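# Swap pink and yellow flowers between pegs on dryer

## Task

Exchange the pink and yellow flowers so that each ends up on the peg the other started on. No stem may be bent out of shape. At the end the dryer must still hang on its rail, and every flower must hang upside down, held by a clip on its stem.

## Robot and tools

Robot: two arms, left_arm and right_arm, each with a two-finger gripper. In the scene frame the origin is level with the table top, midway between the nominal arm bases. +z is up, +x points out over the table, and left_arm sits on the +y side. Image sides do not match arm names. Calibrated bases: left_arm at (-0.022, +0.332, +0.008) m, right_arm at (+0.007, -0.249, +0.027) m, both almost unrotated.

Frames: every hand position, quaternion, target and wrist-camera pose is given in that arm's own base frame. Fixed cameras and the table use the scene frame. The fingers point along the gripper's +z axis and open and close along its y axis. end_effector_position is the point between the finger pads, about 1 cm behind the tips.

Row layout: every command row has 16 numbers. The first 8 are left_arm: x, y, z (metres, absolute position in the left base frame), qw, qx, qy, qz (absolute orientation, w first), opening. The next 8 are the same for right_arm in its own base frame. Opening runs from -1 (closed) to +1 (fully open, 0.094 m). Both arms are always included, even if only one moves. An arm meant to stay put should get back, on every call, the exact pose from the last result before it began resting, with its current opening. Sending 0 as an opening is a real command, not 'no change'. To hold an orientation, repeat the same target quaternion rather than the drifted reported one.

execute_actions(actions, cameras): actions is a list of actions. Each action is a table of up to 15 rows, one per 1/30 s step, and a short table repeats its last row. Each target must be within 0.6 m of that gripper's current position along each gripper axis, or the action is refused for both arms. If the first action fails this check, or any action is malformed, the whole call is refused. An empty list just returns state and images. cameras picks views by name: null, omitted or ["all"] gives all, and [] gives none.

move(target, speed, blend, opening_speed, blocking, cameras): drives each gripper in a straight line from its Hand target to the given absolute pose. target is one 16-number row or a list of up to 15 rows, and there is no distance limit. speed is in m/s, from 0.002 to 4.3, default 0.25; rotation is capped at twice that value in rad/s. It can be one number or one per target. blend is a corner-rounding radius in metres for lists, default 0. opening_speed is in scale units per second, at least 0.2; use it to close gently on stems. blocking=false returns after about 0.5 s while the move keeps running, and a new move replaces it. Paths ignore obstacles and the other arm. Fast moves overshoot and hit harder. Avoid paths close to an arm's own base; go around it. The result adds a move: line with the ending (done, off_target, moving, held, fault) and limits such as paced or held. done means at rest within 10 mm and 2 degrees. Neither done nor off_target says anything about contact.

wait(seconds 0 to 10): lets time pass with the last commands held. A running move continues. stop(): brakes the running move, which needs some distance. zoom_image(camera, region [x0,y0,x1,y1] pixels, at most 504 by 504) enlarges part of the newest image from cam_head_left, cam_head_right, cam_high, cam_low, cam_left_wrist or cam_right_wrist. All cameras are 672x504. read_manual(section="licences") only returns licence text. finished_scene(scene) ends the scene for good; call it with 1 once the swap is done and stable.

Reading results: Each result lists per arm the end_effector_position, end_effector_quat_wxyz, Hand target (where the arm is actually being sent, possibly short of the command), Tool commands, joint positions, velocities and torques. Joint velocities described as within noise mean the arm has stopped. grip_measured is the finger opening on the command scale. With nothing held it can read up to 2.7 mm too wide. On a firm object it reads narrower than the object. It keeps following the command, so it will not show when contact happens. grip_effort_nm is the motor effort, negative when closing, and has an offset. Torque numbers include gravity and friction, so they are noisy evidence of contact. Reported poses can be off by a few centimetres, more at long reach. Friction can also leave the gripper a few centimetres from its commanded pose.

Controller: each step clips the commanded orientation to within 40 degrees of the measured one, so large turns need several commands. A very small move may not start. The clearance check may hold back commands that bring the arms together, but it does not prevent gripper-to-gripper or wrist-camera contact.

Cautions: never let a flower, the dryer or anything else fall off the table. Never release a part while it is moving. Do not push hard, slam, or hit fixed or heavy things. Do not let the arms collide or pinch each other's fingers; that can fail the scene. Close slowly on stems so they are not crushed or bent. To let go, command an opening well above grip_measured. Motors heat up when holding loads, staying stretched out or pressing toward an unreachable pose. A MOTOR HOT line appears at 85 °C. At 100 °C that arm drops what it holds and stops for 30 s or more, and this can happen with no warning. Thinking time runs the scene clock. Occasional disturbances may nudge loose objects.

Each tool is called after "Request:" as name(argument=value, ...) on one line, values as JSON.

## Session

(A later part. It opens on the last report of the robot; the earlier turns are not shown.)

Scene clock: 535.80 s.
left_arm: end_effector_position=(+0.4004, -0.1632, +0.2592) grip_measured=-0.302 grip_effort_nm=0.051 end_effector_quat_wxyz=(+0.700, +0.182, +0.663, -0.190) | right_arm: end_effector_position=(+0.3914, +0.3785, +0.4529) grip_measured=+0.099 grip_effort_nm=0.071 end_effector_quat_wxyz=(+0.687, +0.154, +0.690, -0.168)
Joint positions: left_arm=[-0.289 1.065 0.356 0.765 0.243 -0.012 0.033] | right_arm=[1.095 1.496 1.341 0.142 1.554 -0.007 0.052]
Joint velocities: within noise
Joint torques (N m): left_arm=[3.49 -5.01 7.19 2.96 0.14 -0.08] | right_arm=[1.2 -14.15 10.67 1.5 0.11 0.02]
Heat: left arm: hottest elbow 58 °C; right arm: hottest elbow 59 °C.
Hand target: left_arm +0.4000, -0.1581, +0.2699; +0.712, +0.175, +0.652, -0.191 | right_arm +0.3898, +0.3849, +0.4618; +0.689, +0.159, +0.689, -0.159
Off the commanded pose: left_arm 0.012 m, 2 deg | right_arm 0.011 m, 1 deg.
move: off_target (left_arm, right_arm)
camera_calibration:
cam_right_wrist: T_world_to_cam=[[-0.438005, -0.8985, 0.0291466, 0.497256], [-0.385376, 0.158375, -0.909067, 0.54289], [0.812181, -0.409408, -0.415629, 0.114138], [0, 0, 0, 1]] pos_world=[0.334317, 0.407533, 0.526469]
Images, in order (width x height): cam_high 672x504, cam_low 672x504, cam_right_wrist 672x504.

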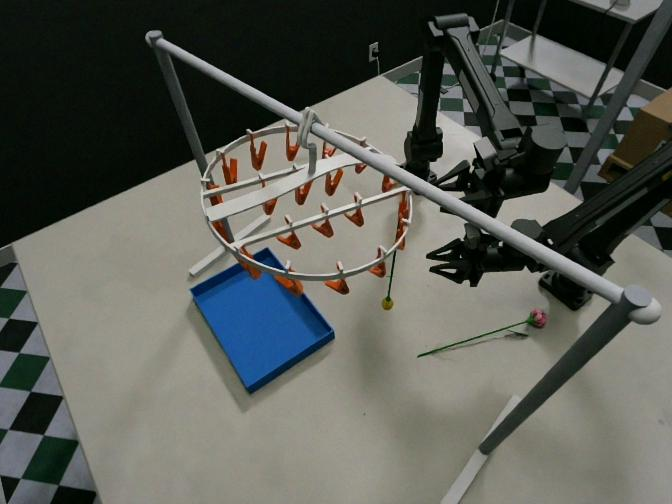

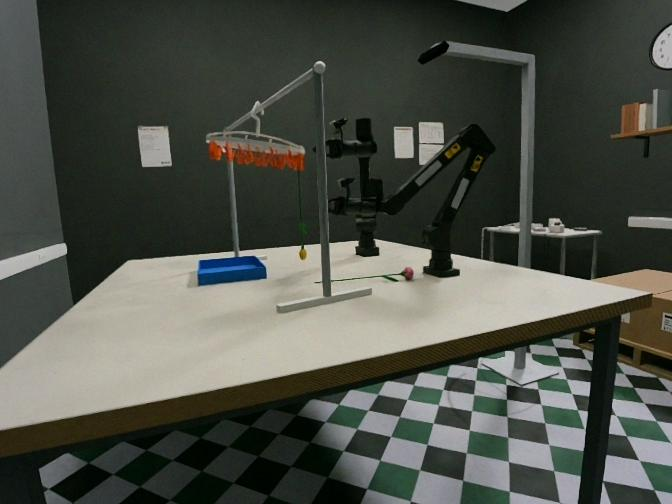

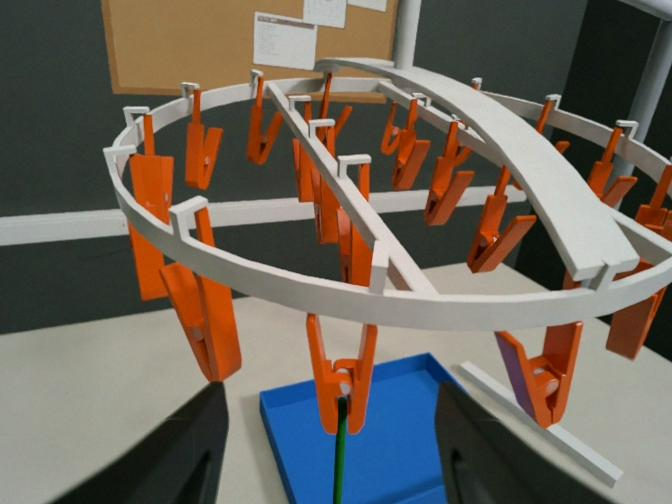

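Request:
move(target=[0.39,-0.15,0.26,0.7123,0.175,0.6525,-0.191,-0.3,0.33,0.16,0.475,0.7071,0,0.7071,0,0.1], speed=0.25, cameras=[])

Request:
move(target=[0.33,-0.06,0.12,0,0.1045,0.9945,0,-0.5,0.33,0.16,0.475,0.7071,0,0.7071,0,0.1], cameras=["cam_left_wrist","cam_high"])

Scene clock: 547.07 s.
left_arm: end_effector_position=(+0.3904, -0.1550, +0.2492) grip_measured=-0.302 grip_effort_nm=0.051 end_effector_quat_wxyz=(+0.700, +0.181, +0.664, -0.191) | right_arm: end_effector_position=(+0.3271, +0.1617, +0.4822) grip_measured=+0.099 grip_effort_nm=0.061 end_effector_quat_wxyz=(+0.712, +0.000, +0.702, +0.005)
Joint positions: left_arm=[-0.269 1.052 0.314 0.793 0.264 -0.014 0.033] | right_arm=[0.811 0.68 0.83 -0.131 0.803 -0.007 0.052]
Joint velocities: within noise
Joint torques (N m): left_arm=[3.37 -4.66 7.02 3.03 0.14 -0.06] | right_arm=[-0.21 0.03 8.59 1.46 -0.08 0.11]
Heat: left arm: hottest elbow 56 °C; right arm: hottest elbow 58 °C.
Hand target: left_arm +0.3900, -0.1502, +0.2599; +0.712, +0.175, +0.652, -0.191 | right_arm +0.3299, +0.1599, +0.4750; +0.707, +0.000, +0.707, +0.000
Off the commanded pose: left_arm 0.012 m, 2 deg | right_arm 0.008 m, 1 deg.
move: off_target (left_arm)
No camera images: "cameras" was empty.

Scene clock: 551.13 s.
left_arm: end_effector_position=(+0.3101, -0.0608, +0.1045) grip_measured=-0.498 grip_effort_nm=-0.125 end_effector_quat_wxyz=(-0.016, +0.115, +0.993, +0.000) | right_arm: end_effector_position=(+0.3271, +0.1617, +0.4822) grip_measured=+0.099 grip_effort_nm=0.066 end_effector_quat_wxyz=(+0.712, +0.000, +0.702, +0.005)
Joint positions: left_arm=[-0.19 1.277 0.844 -1.17 0.003 0.041 0.024] | right_arm=[0.811 0.68 0.83 -0.131 0.803 -0.007 0.052]
Joint velocities: within noise
Joint torques (N m): left_arm=[3.43 -5.95 10.78 -0.06 -0.06 -0.06] | right_arm=[-0.21 0.03 8.54 1.52 -0.07 0.1]
Heat: left arm: hottest elbow 57 °C; right arm: hottest elbow 58 °C.
Hand target: left_arm +0.3292, -0.0599, +0.1200; +0.000, +0.105, +0.995, +0.000 | right_arm +0.3299, +0.1599, +0.4750; +0.707, +0.000, +0.707, +0.000
Off the commanded pose: left_arm 0.025 m, 2 deg | right_arm 0.008 m, 1 deg.
move: off_target (left_arm)
camera_calibration:
cam_left_wrist: T_world_to_cam=[[-0.242912, -0.970048, -0.000378591, 0.0162842], [-0.866531, 0.216814, 0.449573, 0.272733], [-0.436025, 0.109535, -0.893244, 0.327614], [0, 0, 0, 1]] pos_world=[0.383135, -0.079221, 0.170032]
Images, in order (width x height): cam_high 672x504, cam_left_wrist 672x504.

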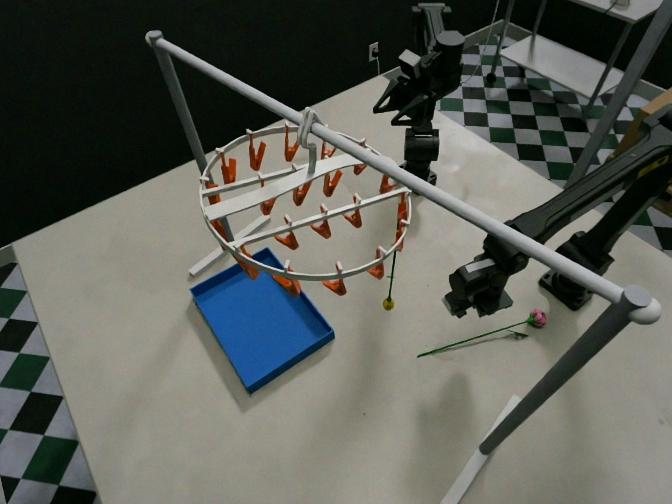

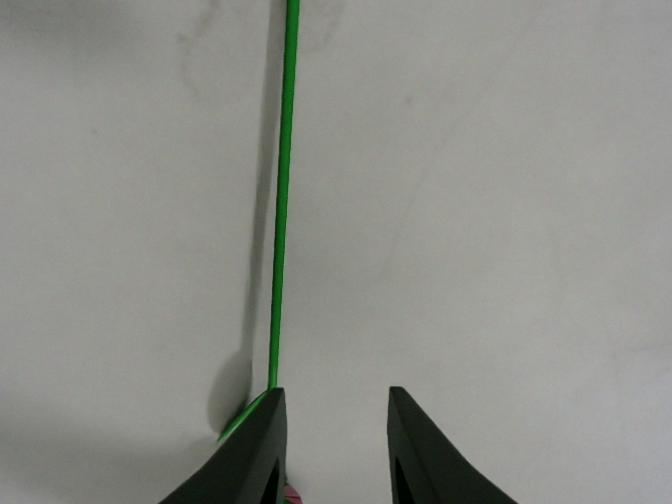

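Request:
move(target=[0.33,-0.038,0.06,0,0.1736,0.9848,0,-0.5,0.33,0.16,0.475,0.7071,0,0.7071,0,0.1], speed=0.15, cameras=["cam_left_wrist"])

Scene clock: 559.87 s.
left_arm: end_effector_position=(+0.3253, -0.0412, +0.0618) grip_measured=-0.498 grip_effort_nm=-0.125 end_effector_quat_wxyz=(-0.003, +0.174, +0.985, +0.000) | right_arm: end_effector_position=(+0.3271, +0.1617, +0.4822) grip_measured=+0.099 grip_effort_nm=0.066 end_effector_quat_wxyz=(+0.712, +0.000, +0.702, +0.005)
Joint positions: left_arm=[-0.124 1.356 0.789 -1.011 0 0.225 0.024] | right_arm=[0.811 0.68 0.83 -0.131 0.803 -0.007 0.052]
Joint velocities: within noise
Joint torques (N m): left_arm=[3.43 -6.48 6.83 0.95 0.05 0.15] | right_arm=[-0.26 0.09 8.62 1.47 -0.09 0.09]
Heat: left arm: hottest elbow 56 °C; right arm: hottest elbow 57 °C.
Hand target: left_arm +0.3299, -0.0380, +0.0600; +0.000, +0.174, +0.985, +0.000 | right_arm +0.3299, +0.1599, +0.4750; +0.707, +0.000, +0.707, +0.000
Off the commanded pose: left_arm 0.006 m, 0 deg | right_arm 0.008 m, 1 deg.
move: done
camera_calibration:
cam_left_wrist: T_world_to_cam=[[-0.355271, -0.934756, -0.00360967, 0.0772039], [-0.845818, 0.319819, 0.426975, 0.299789], [-0.397963, 0.154745, -0.904256, 0.28416], [0, 0, 0, 1]] pos_world=[0.394081, -0.0676838, 0.12923]
Images, in order (width x height): cam_left_wrist 672x504.

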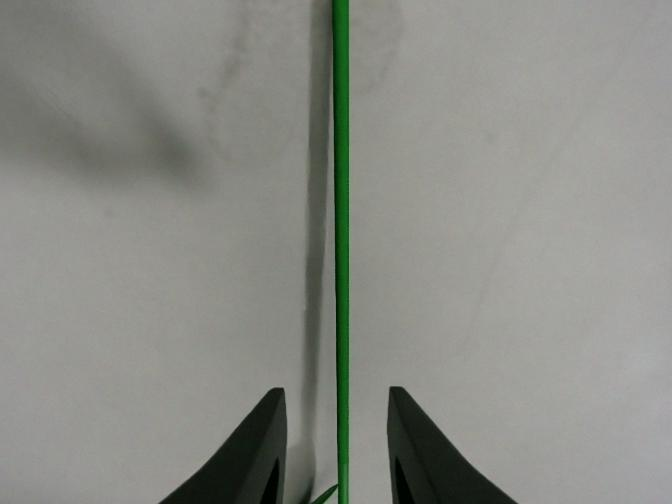

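Request:
move(target=[[0.33,-0.038,0.006,0,0.1736,0.9848,0,-0.5,0.33,0.16,0.475,0.7071,0,0.7071,0,0.1],[0.33,-0.038,0.006,0,0.1736,0.9848,0,-1,0.33,0.16,0.475,0.7071,0,0.7071,0,0.1]], speed=0.1, opening_speed=1.2, cameras=["cam_left_wrist"])

Request:
move(target=[0.34,-0.07,0.2,0,0.1736,0.9848,0,-1,0.33,0.16,0.475,0.7071,0,0.7071,0,0.1], speed=0.12, cameras=["cam_left_wrist","cam_high"])

Scene clock: 566.43 s.
left_arm: end_effector_position=(+0.3273, -0.0414, +0.0095) grip_measured=-0.982 grip_effort_nm=-1.009 end_effector_quat_wxyz=(-0.001, +0.174, +0.985, +0.000) | right_arm: end_effector_position=(+0.3271, +0.1617, +0.4822) grip_measured=+0.099 grip_effort_nm=0.071 end_effector_quat_wxyz=(+0.712, +0.000, +0.702, +0.005)
Joint positions: left_arm=[-0.124 1.461 0.723 -0.835 0 0.226 0.001] | right_arm=[0.811 0.68 0.83 -0.131 0.803 -0.007 0.052]
Joint velocities: within noise
Joint torques (N m): left_arm=[3.37 -6.83 5.86 0.95 0.05 0.16] | right_arm=[-0.32 0.09 8.57 1.47 -0.07 0.1]
Heat: left arm: hottest elbow 55 °C; right arm: hottest elbow 56 °C.
Hand target: left_arm +0.3299, -0.0380, +0.0061; +0.000, +0.173, +0.985, +0.000 | right_arm +0.3299, +0.1599, +0.4750; +0.707, +0.000, +0.707, +0.000
Off the commanded pose: left_arm 0.006 m, 0 deg | right_arm 0.008 m, 1 deg.
move: done
camera_calibration:
cam_left_wrist: T_world_to_cam=[[-0.356333, -0.934347, -0.00467434, 0.0778907], [-0.847516, 0.321104, 0.422621, 0.324369], [-0.393374, 0.154555, -0.906295, 0.236181], [0, 0, 0, 1]] pos_world=[0.39557, -0.0678821, 0.077329]
Images, in order (width x height): cam_left_wrist 672x504.

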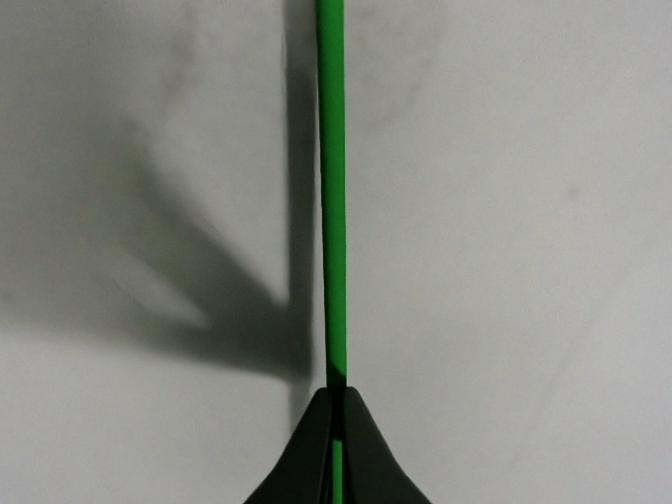

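Scene clock: 568.73 s.
left_arm: end_effector_position=(+0.3253, -0.0629, +0.1758) grip_measured=-0.982 grip_effort_nm=-1.004 end_effector_quat_wxyz=(-0.028, +0.173, +0.985, +0.000) | right_arm: end_effector_position=(+0.3271, +0.1617, +0.4822) grip_measured=+0.099 grip_effort_nm=0.076 end_effector_quat_wxyz=(+0.712, +0.000, +0.702, +0.005)
Joint positions: left_arm=[-0.19 1.268 1.033 -1.391 0 0.158 0.001] | right_arm=[0.811 0.68 0.83 -0.131 0.803 -0.007 0.052]
Joint velocities: within noise
Joint torques (N m): left_arm=[1.67 -7.94 11.41 -0.17 0.09 -0.06] | right_arm=[-0.32 0.26 8.58 1.51 -0.08 0.1]
Heat: left arm: hottest elbow 55 °C; right arm: hottest elbow 56 °C.
Hand target: left_arm +0.3388, -0.0698, +0.1998; +0.000, +0.174, +0.985, +0.000 | right_arm +0.3299, +0.1599, +0.4750; +0.707, +0.000, +0.707, +0.000
Off the commanded pose: left_arm 0.029 m, 3 deg | right_arm 0.008 m, 1 deg.
move: off_target (left_arm)
camera_calibration:
cam_left_wrist: T_world_to_cam=[[-0.353832, -0.935299, 0.00425502, 0.0554274], [-0.824988, 0.314238, 0.469734, 0.24335], [-0.440679, 0.162697, -0.882798, 0.401202], [0, 0, 0, 1]] pos_world=[0.397174, -0.0899028, 0.239634]
Images, in order (width x height): cam_high 672x504, cam_left_wrist 672x504.

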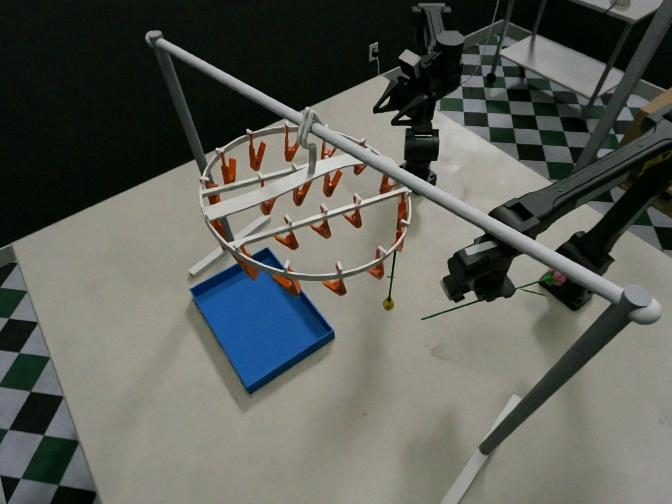

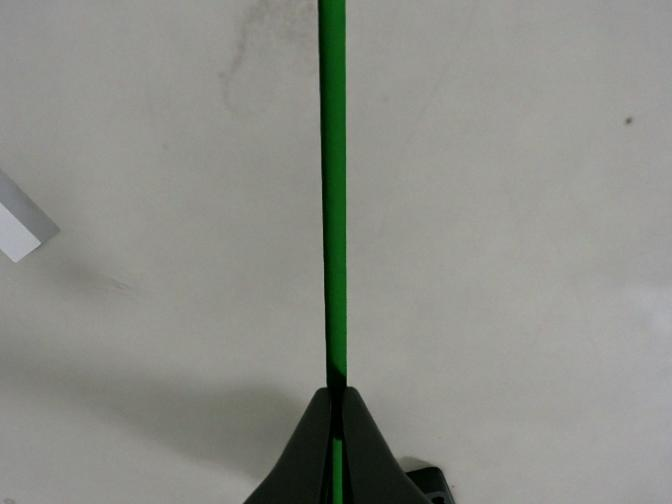

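Request:
move(target=[0.33,-0.20,0.27,0.6816,0.2354,0.6469,-0.2481,-1,0.33,0.16,0.475,0.7071,0,0.7071,0,0.1], speed=0.2, cameras=["cam_left_wrist","cam_low","cam_high"])

Request:
move(target=[0.33,-0.20,0.27,0.6816,0.2354,0.6469,-0.2481,-1,0.40,0.13,0.455,0.6913,-0.1807,0.6746,0.1852,0.1], cameras=["cam_right_wrist","cam_high"])

Scene clock: 576.97 s.
left_arm: end_effector_position=(+0.3307, -0.1959, +0.2672) grip_measured=-0.982 grip_effort_nm=-1.009 end_effector_quat_wxyz=(+0.678, +0.236, +0.652, -0.241) | right_arm: end_effector_position=(+0.3271, +0.1617, +0.4822) grip_measured=+0.099 grip_effort_nm=0.071 end_effector_quat_wxyz=(+0.712, +0.000, +0.702, +0.005)
Joint positions: left_arm=[-0.408 0.815 0.28 0.574 0.282 -0.005 0.001] | right_arm=[0.811 0.68 0.83 -0.131 0.803 -0.007 0.052]
Joint velocities: within noise
Joint torques (N m): left_arm=[1.67 -1.08 8.06 3.15 -0.08 -0.06] | right_arm=[-0.15 0.21 8.59 1.51 -0.09 0.1]
Heat: left arm: hottest elbow 57 °C; right arm: hottest elbow 55 °C.
Hand target: left_arm +0.3300, -0.1999, +0.2700; +0.681, +0.235, +0.647, -0.248 | right_arm +0.3299, +0.1599, +0.4750; +0.707, +0.000, +0.707, +0.000
Off the commanded pose: left_arm 0.005 m, 1 deg | right_arm 0.008 m, 1 deg.
move: done
camera_calibration:
cam_left_wrist: T_world_to_cam=[[-0.631302, -0.775299, -0.0192198, 0.0619359], [-0.288872, 0.258074, -0.921928, 0.430176], [0.71973, -0.576462, -0.386885, -0.155263], [0, 0, 0, 1]] pos_world=[0.275114, -0.152502, 0.337713]
Images, in order (width x height): cam_high 672x504, cam_low 672x504, cam_left_wrist 672x504.

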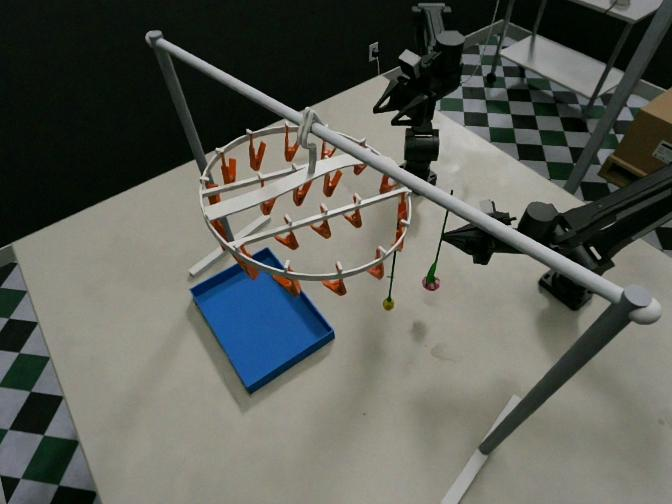

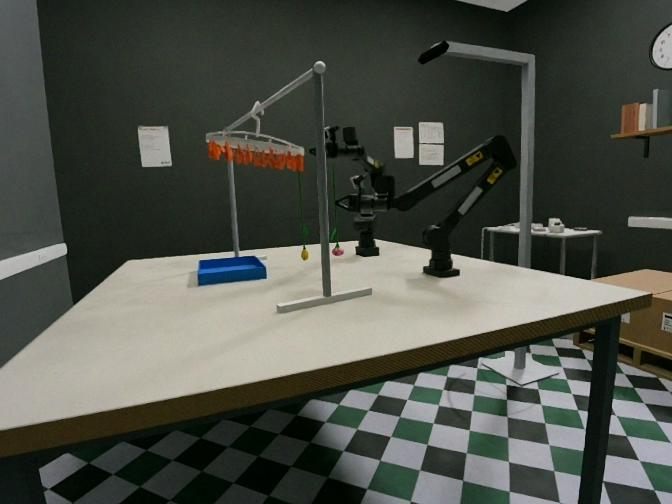

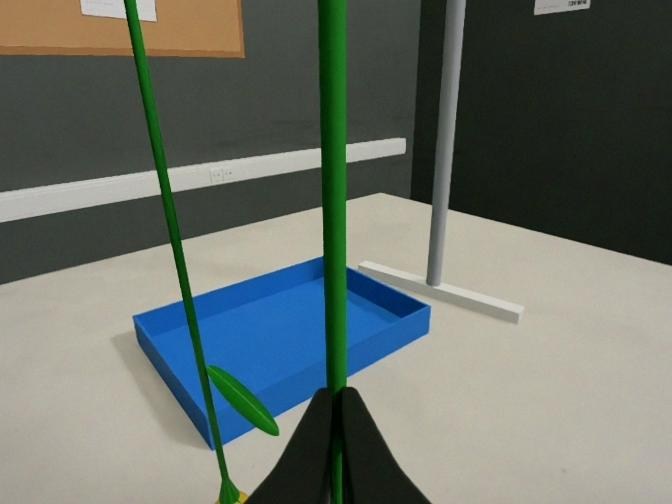

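Scene clock: 578.73 s.
left_arm: end_effector_position=(+0.3306, -0.1960, +0.2669) grip_measured=-0.982 grip_effort_nm=-1.009 end_effector_quat_wxyz=(+0.678, +0.236, +0.653, -0.242) | right_arm: end_effector_position=(+0.3975, +0.1334, +0.4550) grip_measured=+0.099 grip_effort_nm=0.066 end_effector_quat_wxyz=(+0.689, -0.188, +0.676, +0.183)
Joint positions: left_arm=[-0.408 0.815 0.28 0.574 0.281 -0.005 0.001] | right_arm=[0.183 0.765 0.789 -0.008 -0.348 -0.007 0.052]
Joint velocities: within noise
Joint torques (N m): left_arm=[1.73 -1.03 8.08 3.11 -0.08 -0.05] | right_arm=[-0.32 -1.38 9.06 2.63 -0.11 0.18]
Heat: left arm: hottest elbow 57 °C; right arm: hottest elbow 55 °C.
Hand target: left_arm +0.3299, -0.2000, +0.2701; +0.681, +0.236, +0.647, -0.248 | right_arm +0.4000, +0.1300, +0.4550; +0.691, -0.181, +0.675, +0.185
Off the commanded pose: left_arm 0.005 m, 1 deg | right_arm 0.004 m, 1 deg.
move: done
camera_calibration:
cam_right_wrist: T_world_to_cam=[[0.511015, -0.859307, 0.021344, -0.0992215], [-0.334761, -0.221824, -0.915822, 0.619688], [0.791706, 0.460854, -0.401017, -0.104908], [0, 0, 0, 1]] pos_world=[0.341207, 0.100547, 0.527571]
Images, in order (width x height): cam_high 672x504, cam_right_wrist 672x504.

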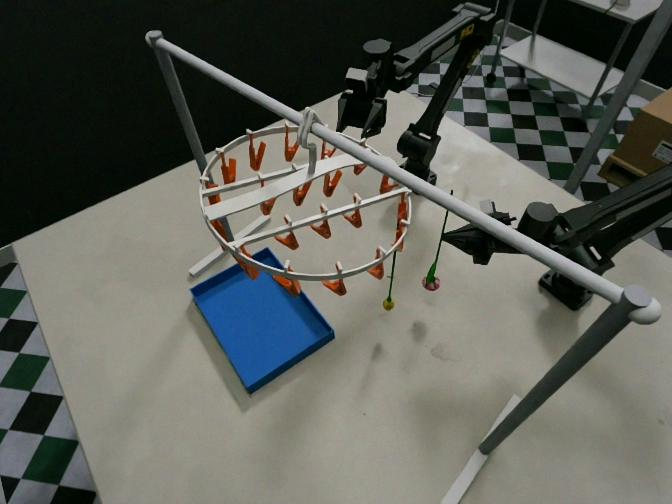

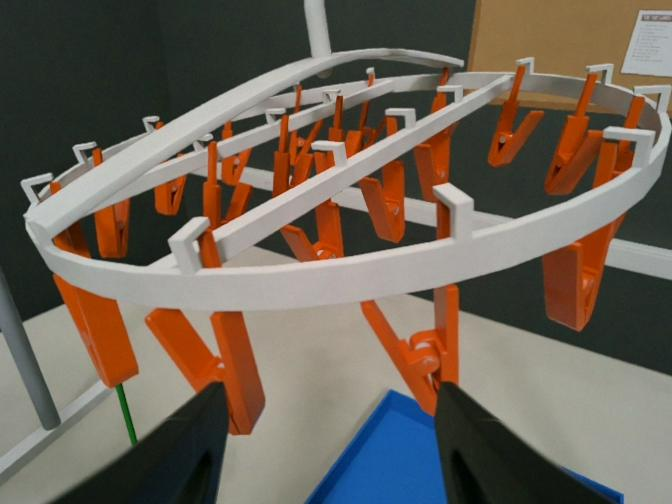

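Request:
zoom_image(camera="cam_high", region=[190, 110, 430, 300])

Scaled by 2.100 from the camera's 672x504 image, which has a finer 960x720 frame.

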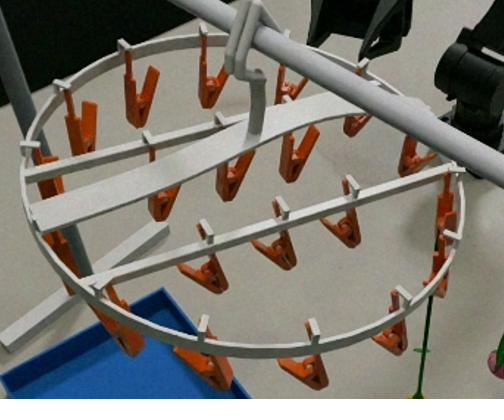

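Request:
move(target=[0.33,-0.20,0.27,0.6816,0.2354,0.6469,-0.2481,-1,0.424,0.118,0.46,0.6913,-0.1807,0.6746,0.1852,0.1], speed=0.12, cameras=["cam_right_wrist"])

Scene clock: 609.27 s.
left_arm: end_effector_position=(+0.3307, -0.1960, +0.2668) grip_measured=-0.982 grip_effort_nm=-1.009 end_effector_quat_wxyz=(+0.678, +0.236, +0.653, -0.242) | right_arm: end_effector_position=(+0.4203, +0.1214, +0.4345) grip_measured=+0.099 grip_effort_nm=0.066 end_effector_quat_wxyz=(+0.675, -0.186, +0.690, +0.185)
Joint positions: left_arm=[-0.408 0.815 0.28 0.574 0.281 -0.006 0.001] | right_arm=[0.124 0.831 0.789 0.018 -0.407 -0.005 0.052]
Joint velocities: within noise
Joint torques (N m): left_arm=[1.73 -1.08 8.09 3.11 -0.07 -0.05] | right_arm=[-0.21 -2.49 12.04 2.7 -0.11 0.2]
Heat: left arm: hottest elbow 54 °C; right arm: hottest elbow 52 °C.
Hand target: left_arm +0.3299, -0.2000, +0.2700; +0.681, +0.236, +0.647, -0.248 | right_arm +0.4228, +0.1179, +0.4597; +0.691, -0.181, +0.675, +0.185
Off the commanded pose: left_arm 0.005 m, 1 deg | right_arm 0.026 m, 3 deg.
move: off_target (right_arm)
camera_calibration:
cam_right_wrist: T_world_to_cam=[[0.511521, -0.859257, 0.00488166, -0.113877], [-0.371568, -0.226312, -0.9004, 0.615253], [0.77478, 0.45876, -0.435036, -0.103449], [0, 0, 0, 1]] pos_world=[0.367009, 0.0888473, 0.509526]
Images, in order (width x height): cam_right_wrist 672x504.

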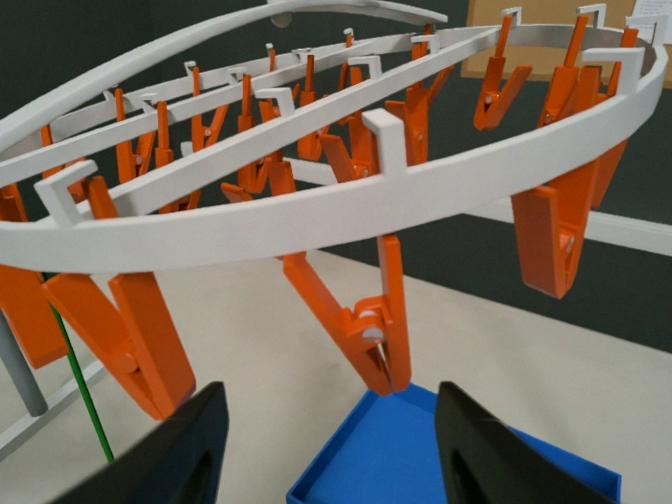

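Request:
move(target=[0.33,-0.20,0.27,0.6816,0.2354,0.6469,-0.2481,-1,0.440,0.125,0.472,0.6913,-0.1807,0.6746,0.1852,0.1], speed=0.08, cameras=["cam_right_wrist"])

Scene clock: 613.87 s.
left_arm: end_effector_position=(+0.3307, -0.1960, +0.2668) grip_measured=-0.982 grip_effort_nm=-1.009 end_effector_quat_wxyz=(+0.678, +0.236, +0.653, -0.242) | right_arm: end_effector_position=(+0.4340, +0.1213, +0.4336) grip_measured=+0.099 grip_effort_nm=0.066 end_effector_quat_wxyz=(+0.670, -0.182, +0.696, +0.182)
Joint positions: left_arm=[-0.408 0.815 0.28 0.574 0.281 -0.006 0.001] | right_arm=[0.124 0.871 0.815 0.018 -0.395 -0.005 0.052]
Joint velocities: within noise
Joint torques (N m): left_arm=[1.73 -1.08 8.1 3.11 -0.07 -0.05] | right_arm=[1.26 -2.61 14 2.47 0.07 0.18]
Heat: left arm: hottest elbow 54 °C; right arm: hottest elbow 52 °C.
Hand target: left_arm +0.3299, -0.2000, +0.2701; +0.681, +0.236, +0.647, -0.248 | right_arm +0.4374, +0.1243, +0.4710; +0.691, -0.181, +0.675, +0.185
Off the commanded pose: left_arm 0.005 m, 1 deg | right_arm 0.039 m, 3 deg.
move: off_target (right_arm)
camera_calibration:
cam_right_wrist: T_world_to_cam=[[0.501657, -0.865066, -0.00085782, -0.11358], [-0.387158, -0.223628, -0.894483, 0.623269], [0.773595, 0.449056, -0.447102, -0.107575], [0, 0, 0, 1]] pos_world=[0.381501, 0.0894335, 0.509309]
Images, in order (width x height): cam_right_wrist 672x504.

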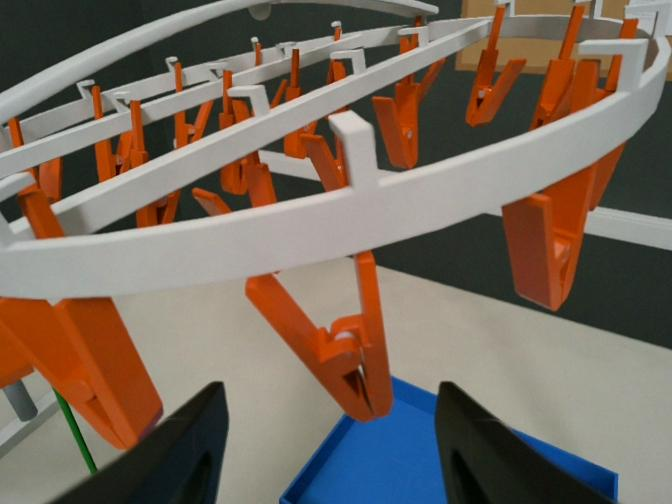

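Request:
move(target=[0.33,-0.20,0.27,0.6816,0.2354,0.6469,-0.2481,-1,0.440,0.124,0.488,0.6913,-0.1807,0.6746,0.1852,0.1], speed=0.08, cameras=["cam_right_wrist"])

Scene clock: 617.00 s.
left_arm: end_effector_position=(+0.3307, -0.1960, +0.2668) grip_measured=-0.982 grip_effort_nm=-1.009 end_effector_quat_wxyz=(+0.678, +0.236, +0.653, -0.242) | right_arm: end_effector_position=(+0.4357, +0.1215, +0.4545) grip_measured=+0.099 grip_effort_nm=0.076 end_effector_quat_wxyz=(+0.678, -0.182, +0.689, +0.181)
Joint positions: left_arm=[-0.408 0.815 0.28 0.574 0.281 -0.006 0.001] | right_arm=[0.124 0.874 0.859 -0.003 -0.395 -0.005 0.052]
Joint velocities: within noise
Joint torques (N m): left_arm=[1.73 -1.08 8.1 3.1 -0.07 -0.05] | right_arm=[0.79 -2.84 13.89 1.68 -0.04 0.17]
Heat: left arm: hottest elbow 54 °C; right arm: hottest elbow 53 °C.
Hand target: left_arm +0.3299, -0.2000, +0.2701; +0.681, +0.236, +0.647, -0.248 | right_arm +0.4381, +0.1235, +0.4871; +0.691, -0.181, +0.674, +0.185
Off the commanded pose: left_arm 0.005 m, 1 deg | right_arm 0.034 m, 2 deg.
move: off_target (right_arm)
camera_calibration:
cam_right_wrist: T_world_to_cam=[[0.501594, -0.865078, 0.00658872, -0.117578], [-0.369322, -0.221017, -0.902637, 0.63835], [0.782307, 0.450324, -0.430353, -0.111168], [0, 0, 0, 1]] pos_world=[0.381701, 0.0894334, 0.529131]
Images, in order (width x height): cam_right_wrist 672x504.

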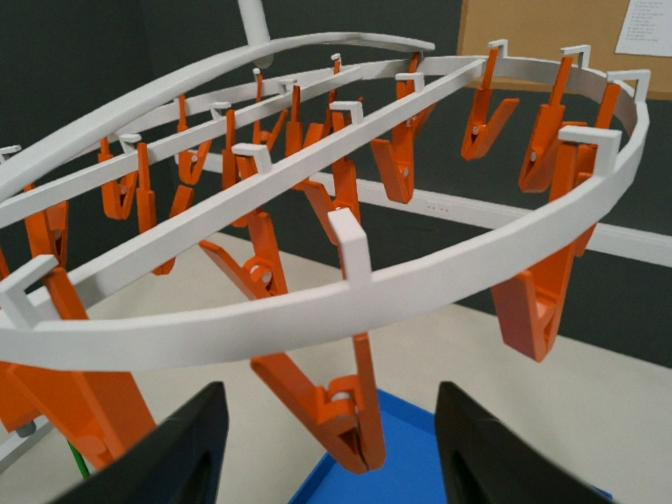

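Request:
move(target=[0.33,-0.20,0.27,0.6816,0.2354,0.6469,-0.2481,-1,0.438,0.122,0.495,0.6913,-0.1807,0.6746,0.1852,0.1], speed=0.08, cameras=["cam_right_wrist"])

Scene clock: 620.73 s.
left_arm: end_effector_position=(+0.3307, -0.1960, +0.2668) grip_measured=-0.982 grip_effort_nm=-1.009 end_effector_quat_wxyz=(+0.678, +0.236, +0.653, -0.242) | right_arm: end_effector_position=(+0.4354, +0.1221, +0.4588) grip_measured=+0.099 grip_effort_nm=0.071 end_effector_quat_wxyz=(+0.675, -0.183, +0.691, +0.182)
Joint positions: left_arm=[-0.408 0.815 0.28 0.574 0.281 -0.006 0.001] | right_arm=[0.124 0.874 0.874 -0.023 -0.399 -0.005 0.052]
Joint velocities: within noise
Joint torques (N m): left_arm=[1.67 -1.03 8.09 3.11 -0.07 -0.05] | right_arm=[0.5 -3.25 13.97 1.72 -0.11 0.17]
Heat: left arm: hottest elbow 54 °C; right arm: hottest elbow 54 °C.
Hand target: left_arm +0.3299, -0.2000, +0.2701; +0.681, +0.235, +0.647, -0.248 | right_arm +0.4360, +0.1216, +0.4941; +0.692, -0.181, +0.674, +0.185
Off the commanded pose: left_arm 0.005 m, 1 deg | right_arm 0.036 m, 3 deg.
move: off_target (right_arm)
camera_calibration:
cam_right_wrist: T_world_to_cam=[[0.504922, -0.863155, 0.00426112, -0.117475], [-0.373663, -0.223027, -0.900353, 0.643302], [0.778094, 0.453015, -0.43514, -0.105655], [0, 0, 0, 1]] pos_world=[0.381904, 0.089938, 0.533725]
Images, in order (width x height): cam_right_wrist 672x504.

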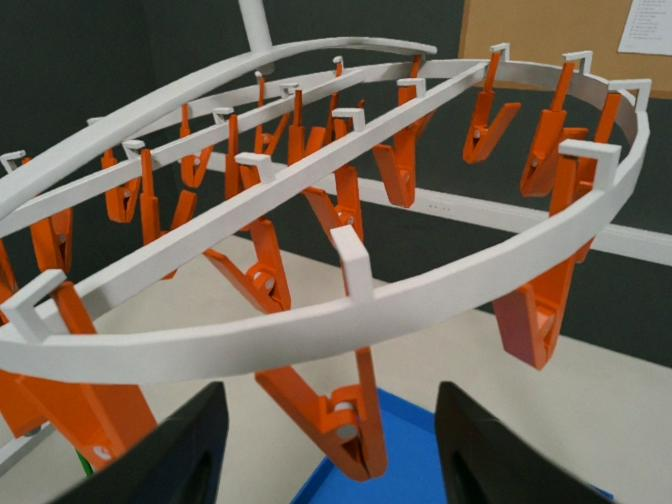

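Request:
move(target=[0.33,-0.20,0.27,0.6816,0.2354,0.6469,-0.2481,-1,0.444,0.125,0.503,0.6913,-0.1807,0.6746,0.1852,0.1], speed=0.08, cameras=["cam_right_wrist"])

Scene clock: 624.13 s.
left_arm: end_effector_position=(+0.3307, -0.1960, +0.2668) grip_measured=-0.982 grip_effort_nm=-1.004 end_effector_quat_wxyz=(+0.678, +0.236, +0.653, -0.242) | right_arm: end_effector_position=(+0.4400, +0.1222, +0.4691) grip_measured=+0.099 grip_effort_nm=0.066 end_effector_quat_wxyz=(+0.677, -0.183, +0.689, +0.181)
Joint positions: left_arm=[-0.408 0.815 0.28 0.574 0.281 -0.006 0.001] | right_arm=[0.124 0.887 0.904 -0.035 -0.396 -0.005 0.052]
Joint velocities: within noise
Joint torques (N m): left_arm=[1.73 -1.03 8.08 3.11 -0.07 -0.05] | right_arm=[0.97 -3.02 14.05 1.66 0.07 0.17]
Heat: left arm: hottest elbow 54 °C; right arm: hottest elbow 55 °C.
Hand target: left_arm +0.3299, -0.2000, +0.2701; +0.681, +0.235, +0.647, -0.248 | right_arm +0.4420, +0.1245, +0.5022; +0.692, -0.181, +0.674, +0.185
Off the commanded pose: left_arm 0.005 m, 1 deg | right_arm 0.034 m, 2 deg.
move: off_target (right_arm)
camera_calibration:
cam_right_wrist: T_world_to_cam=[[0.50262, -0.864483, 0.0064446, -0.119647], [-0.369393, -0.221497, -0.90249, 0.653299], [0.781615, 0.451229, -0.430663, -0.108289], [0, 0, 0, 1]] pos_world=[0.386102, 0.0901349, 0.543731]
Images, in order (width x height): cam_right_wrist 672x504.

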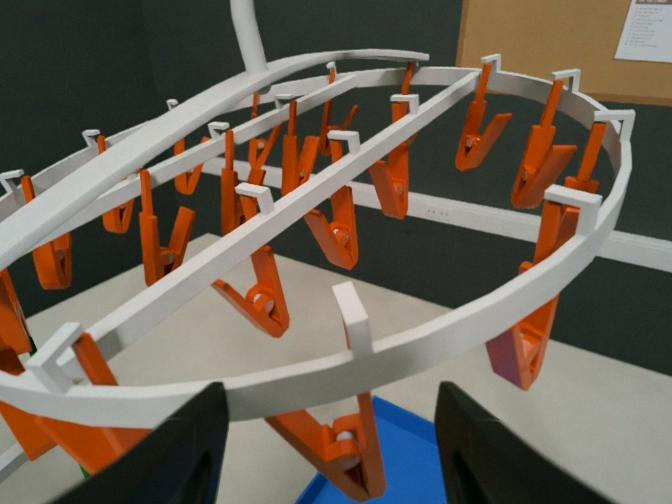

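Request:
move(target=[0.33,-0.20,0.27,0.6816,0.2354,0.6469,-0.2481,-1,0.445,0.125,0.466,0.6913,-0.1807,0.6746,0.1852,0.1], speed=0.08, cameras=["cam_right_wrist"])

Scene clock: 626.87 s.
left_arm: end_effector_position=(+0.3307, -0.1960, +0.2668) grip_measured=-0.982 grip_effort_nm=-1.009 end_effector_quat_wxyz=(+0.678, +0.236, +0.653, -0.242) | right_arm: end_effector_position=(+0.4424, +0.1224, +0.4717) grip_measured=+0.099 grip_effort_nm=0.071 end_effector_quat_wxyz=(+0.693, -0.185, +0.673, +0.179)
Joint positions: left_arm=[-0.408 0.815 0.28 0.574 0.281 -0.006 0.001] | right_arm=[0.124 0.894 0.887 0.035 -0.396 -0.005 0.052]
Joint velocities: within noise
Joint torques (N m): left_arm=[1.73 -1.03 8.1 3.08 -0.07 -0.05] | right_arm=[1.08 -3.02 8.61 2.59 0.09 0.18]
Heat: left arm: hottest elbow 54 °C; right arm: hottest elbow 55 °C.
Hand target: left_arm +0.3299, -0.2000, +0.2701; +0.681, +0.235, +0.647, -0.248 | right_arm +0.4448, +0.1250, +0.4661; +0.691, -0.181, +0.675, +0.185
Off the commanded pose: left_arm 0.005 m, 1 deg | right_arm 0.007 m, 1 deg.
move: done
camera_calibration:
cam_right_wrist: T_world_to_cam=[[0.501253, -0.864962, 0.024226, -0.128414], [-0.328555, -0.216152, -0.919418, 0.645836], [0.800498, 0.452901, -0.392535, -0.135588], [0, 0, 0, 1]] pos_world=[0.385099, 0.0899336, 0.543681]
Images, in order (width x height): cam_right_wrist 672x504.

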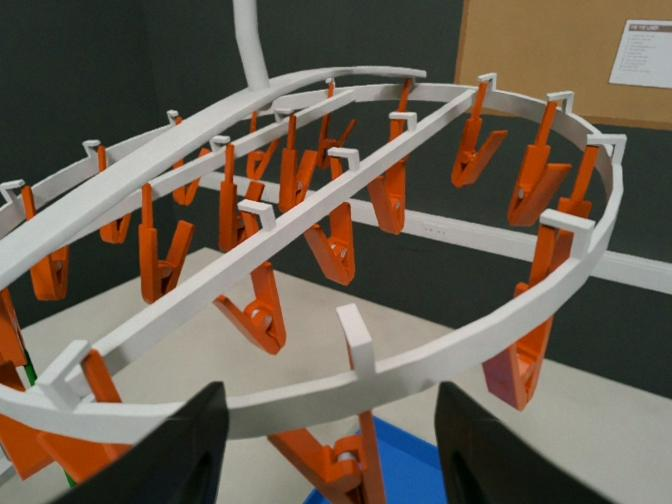

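Request:
move(target=[0.33,-0.20,0.27,0.6816,0.2354,0.6469,-0.2481,-1,0.443,0.125,0.456,0.6913,-0.1807,0.6746,0.1852,0.1], speed=0.08, cameras=["cam_right_wrist"])

Scene clock: 629.37 s.
left_arm: end_effector_position=(+0.3307, -0.1960, +0.2668) grip_measured=-0.982 grip_effort_nm=-1.009 end_effector_quat_wxyz=(+0.678, +0.236, +0.653, -0.242) | right_arm: end_effector_position=(+0.4423, +0.1223, +0.4602) grip_measured=+0.099 grip_effort_nm=0.071 end_effector_quat_wxyz=(+0.692, -0.184, +0.675, +0.179)
Joint positions: left_arm=[-0.408 0.815 0.28 0.574 0.281 -0.006 0.001] | right_arm=[0.124 0.894 0.859 0.059 -0.395 -0.005 0.052]
Joint velocities: within noise
Joint torques (N m): left_arm=[1.73 -1.08 8.08 3.11 -0.07 -0.05] | right_arm=[0.97 -3.55 8.59 2.73 0.1 0.18]
Heat: left arm: hottest elbow 54 °C; right arm: hottest elbow 55 °C.
Hand target: left_arm +0.3299, -0.2000, +0.2701; +0.681, +0.235, +0.647, -0.248 | right_arm +0.4429, +0.1250, +0.4562; +0.691, -0.181, +0.675, +0.185
Off the commanded pose: left_arm 0.005 m, 1 deg | right_arm 0.005 m, 1 deg.
move: done
camera_calibration:
cam_right_wrist: T_world_to_cam=[[0.500664, -0.865346, 0.0226416, -0.127172], [-0.332213, -0.21623, -0.918084, 0.636159], [0.799356, 0.45213, -0.395738, -0.137845], [0, 0, 0, 1]] pos_world=[0.385198, 0.0898327, 0.532377]
Images, in order (width x height): cam_right_wrist 672x504.

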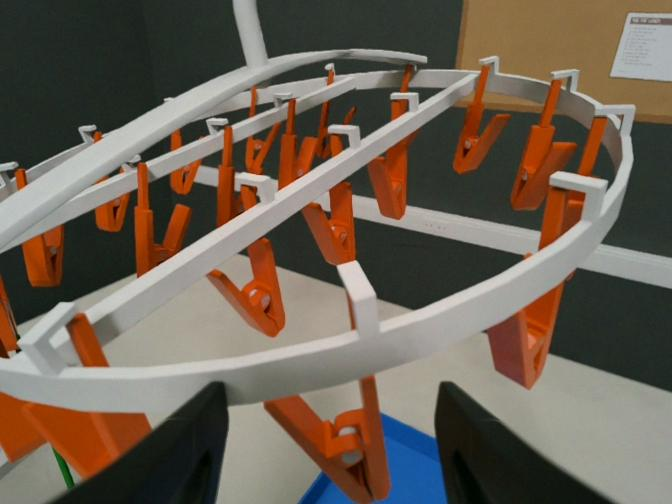

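Request:
move(target=[0.33,-0.20,0.27,0.6816,0.2354,0.6469,-0.2481,-1,0.443,0.125,0.456,0.6913,-0.1807,0.6746,0.1852,-0.72], opening_speed=0.4, cameras=["cam_right_wrist","cam_high"])

Request:
zoom_image(camera="cam_right_wrist", region=[220, 354, 430, 504])

Request:
zoom_image(camera="cam_high", region=[290, 110, 410, 200])

Scene clock: 634.70 s.
left_arm: end_effector_position=(+0.3307, -0.1960, +0.2668) grip_measured=-0.982 grip_effort_nm=-1.009 end_effector_quat_wxyz=(+0.678, +0.236, +0.653, -0.242) | right_arm: end_effector_position=(+0.4423, +0.1223, +0.4604) grip_measured=-0.718 grip_effort_nm=-0.081 end_effector_quat_wxyz=(+0.692, -0.184, +0.674, +0.179)
Joint positions: left_arm=[-0.408 0.815 0.28 0.574 0.281 -0.006 0.001] | right_arm=[0.124 0.894 0.859 0.059 -0.395 -0.005 0.013]
Joint velocities: within noise
Joint torques (N m): left_arm=[1.73 -1.03 8.09 3.1 -0.07 -0.05] | right_arm=[1.03 -3.66 8.65 2.7 0.1 0.19]
Heat: left arm: hottest elbow 54 °C; right arm: hottest elbow 54 °C.
Hand target: left_arm +0.3299, -0.2000, +0.2701; +0.681, +0.236, +0.647, -0.248 | right_arm +0.4429, +0.1250, +0.4562; +0.691, -0.181, +0.675, +0.185
Off the commanded pose: left_arm 0.005 m, 1 deg | right_arm 0.005 m, 1 deg.
move: done
camera_calibration:
cam_right_wrist: T_world_to_cam=[[0.500647, -0.865345, 0.0230218, -0.127371], [-0.331525, -0.216236, -0.918332, 0.636119], [0.799652, 0.452128, -0.395141, -0.138237], [0, 0, 0, 1]] pos_world=[0.385198, 0.0898327, 0.532478]
Images, in order (width x height): cam_high 672x504, cam_right_wrist 672x504.

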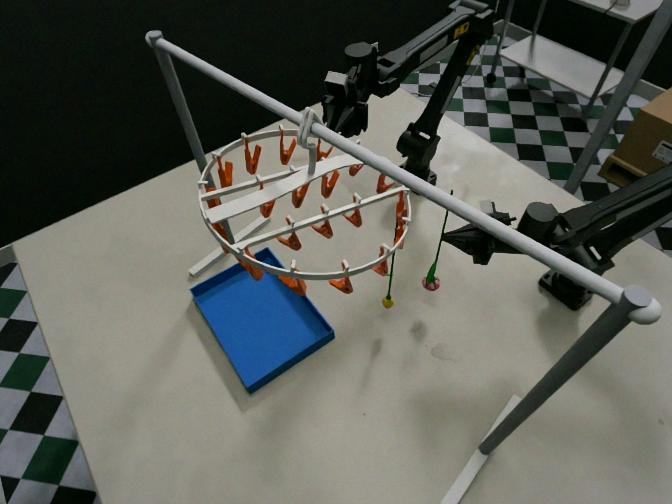

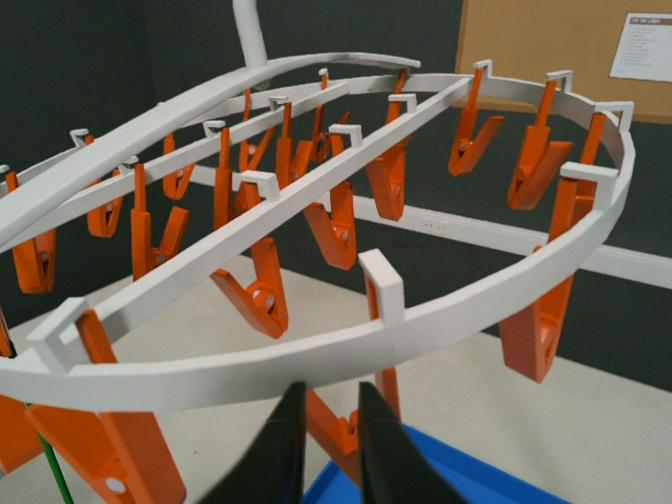

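Scaled by 2.400 from the camera's 672x504 image, which has a finer 960x720 frame.

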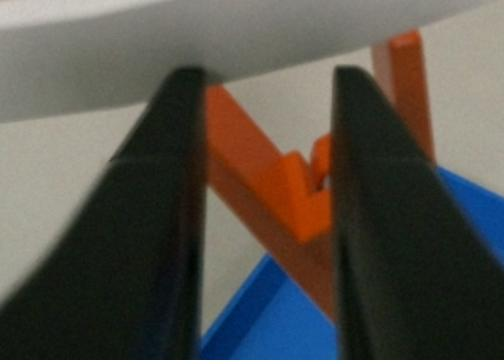

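Scaled by 4.200 from the camera's 672x504 image, which has a finer 960x720 frame.

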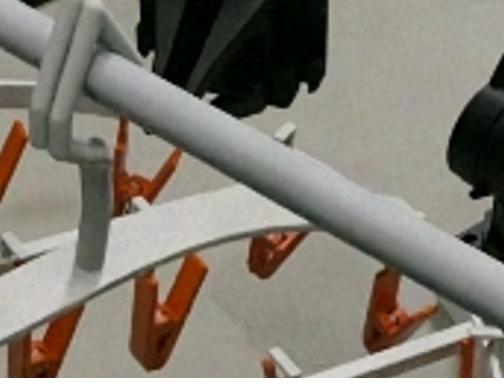

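Request:
move(target=[0.33,-0.20,0.27,0.6816,0.2354,0.6469,-0.2481,-1,0.443,0.125,0.456,0.6913,-0.1807,0.6746,0.1852,0.1], opening_speed=0.6, cameras=[])

Request:
move(target=[0.33,-0.20,0.27,0.6816,0.2354,0.6469,-0.2481,-1,0.458,0.132,0.455,0.6913,-0.1807,0.6746,0.1852,0.1], speed=0.08, cameras=["cam_right_wrist"])

Scene clock: 639.30 s.
left_arm: end_effector_position=(+0.3307, -0.1960, +0.2668) grip_measured=-0.982 grip_effort_nm=-1.004 end_effector_quat_wxyz=(+0.678, +0.236, +0.653, -0.242) | right_arm: end_effector_position=(+0.4423, +0.1222, +0.4604) grip_measured=+0.098 grip_effort_nm=0.076 end_effector_quat_wxyz=(+0.692, -0.184, +0.675, +0.179)
Joint positions: left_arm=[-0.408 0.815 0.28 0.574 0.281 -0.006 0.001] | right_arm=[0.124 0.894 0.859 0.059 -0.395 -0.005 0.052]
Joint velocities: within noise
Joint torques (N m): left_arm=[1.67 -1.08 8.1 3.11 -0.07 -0.05] | right_arm=[1.08 -3.49 8.62 2.73 0.08 0.17]
Heat: left arm: hottest elbow 53 °C; right arm: hottest elbow 54 °C.
Hand target: left_arm +0.3299, -0.2000, +0.2701; +0.681, +0.236, +0.647, -0.248 | right_arm +0.4429, +0.1250, +0.4562; +0.691, -0.181, +0.675, +0.185
Off the commanded pose: left_arm 0.005 m, 1 deg | right_arm 0.005 m, 1 deg.
move: done
No camera images: "cameras" was empty.

Scene clock: 640.20 s.
left_arm: end_effector_position=(+0.3307, -0.1960, +0.2668) grip_measured=-0.982 grip_effort_nm=-1.009 end_effector_quat_wxyz=(+0.678, +0.236, +0.653, -0.242) | right_arm: end_effector_position=(+0.4564, +0.1269, +0.4461) grip_measured=+0.099 grip_effort_nm=0.066 end_effector_quat_wxyz=(+0.685, -0.182, +0.683, +0.178)
Joint positions: left_arm=[-0.408 0.815 0.28 0.574 0.281 -0.006 0.001] | right_arm=[0.136 0.939 0.859 0.082 -0.379 -0.005 0.052]
Joint velocities: within noise
Joint torques (N m): left_arm=[1.73 -1.08 8.08 3.12 -0.07 -0.05] | right_arm=[1.38 -4.19 10.26 2.73 0.08 0.18]
Heat: left arm: hottest elbow 53 °C; right arm: hottest elbow 54 °C.
Hand target: left_arm +0.3299, -0.2000, +0.2701; +0.681, +0.236, +0.647, -0.248 | right_arm +0.4577, +0.1319, +0.4551; +0.691, -0.181, +0.675, +0.185
Off the commanded pose: left_arm 0.005 m, 1 deg | right_arm 0.010 m, 1 deg.
move: done
camera_calibration:
cam_right_wrist: T_world_to_cam=[[0.497444, -0.867378, 0.0143134, -0.124472], [-0.352474, -0.217166, -0.910275, 0.634822], [0.792661, 0.447766, -0.413756, -0.145234], [0, 0, 0, 1]] pos_world=[0.400797, 0.0949279, 0.519553]
Images, in order (width x height): cam_right_wrist 672x504.

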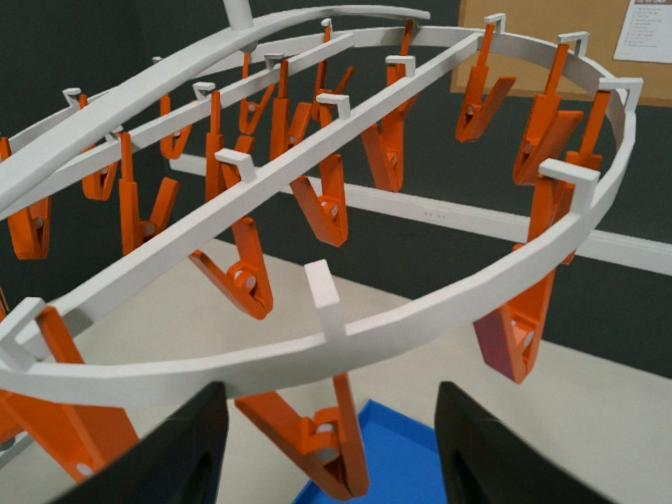

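Request:
move(target=[0.33,-0.20,0.27,0.6816,0.2354,0.6469,-0.2481,-1,0.465,0.143,0.455,0.6913,-0.1807,0.6746,0.1852,0.1], speed=0.08, cameras=["cam_right_wrist"])

Scene clock: 643.93 s.
left_arm: end_effector_position=(+0.3307, -0.1960, +0.2668) grip_measured=-0.982 grip_effort_nm=-1.009 end_effector_quat_wxyz=(+0.678, +0.236, +0.653, -0.242) | right_arm: end_effector_position=(+0.4619, +0.1373, +0.4382) grip_measured=+0.099 grip_effort_nm=0.081 end_effector_quat_wxyz=(+0.680, -0.181, +0.687, +0.179)
Joint positions: left_arm=[-0.408 0.815 0.28 0.574 0.281 -0.006 0.001] | right_arm=[0.166 0.961 0.859 0.092 -0.349 -0.005 0.052]
Joint velocities: within noise
Joint torques (N m): left_arm=[1.73 -1.03 8.1 3.11 -0.07 -0.05] | right_arm=[1.44 -4.31 11.26 2.85 0.08 0.16]
Heat: left arm: hottest elbow 53 °C; right arm: hottest elbow 55 °C.
Hand target: left_arm +0.3299, -0.2000, +0.2701; +0.681, +0.236, +0.647, -0.248 | right_arm +0.4643, +0.1429, +0.4549; +0.691, -0.181, +0.675, +0.185
Off the commanded pose: left_arm 0.005 m, 1 deg | right_arm 0.018 m, 2 deg.
move: off_target (right_arm)
camera_calibration:
cam_right_wrist: T_world_to_cam=[[0.497565, -0.86737, 0.00994754, -0.116173], [-0.363756, -0.219051, -0.905372, 0.635185], [0.787471, 0.446862, -0.424503, -0.150281], [0, 0, 0, 1]] pos_world=[0.407198, 0.105528, 0.51244]
Images, in order (width x height): cam_right_wrist 672x504.

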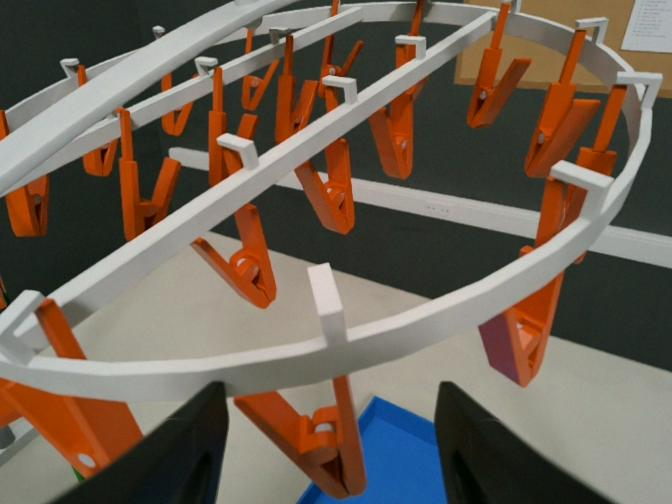

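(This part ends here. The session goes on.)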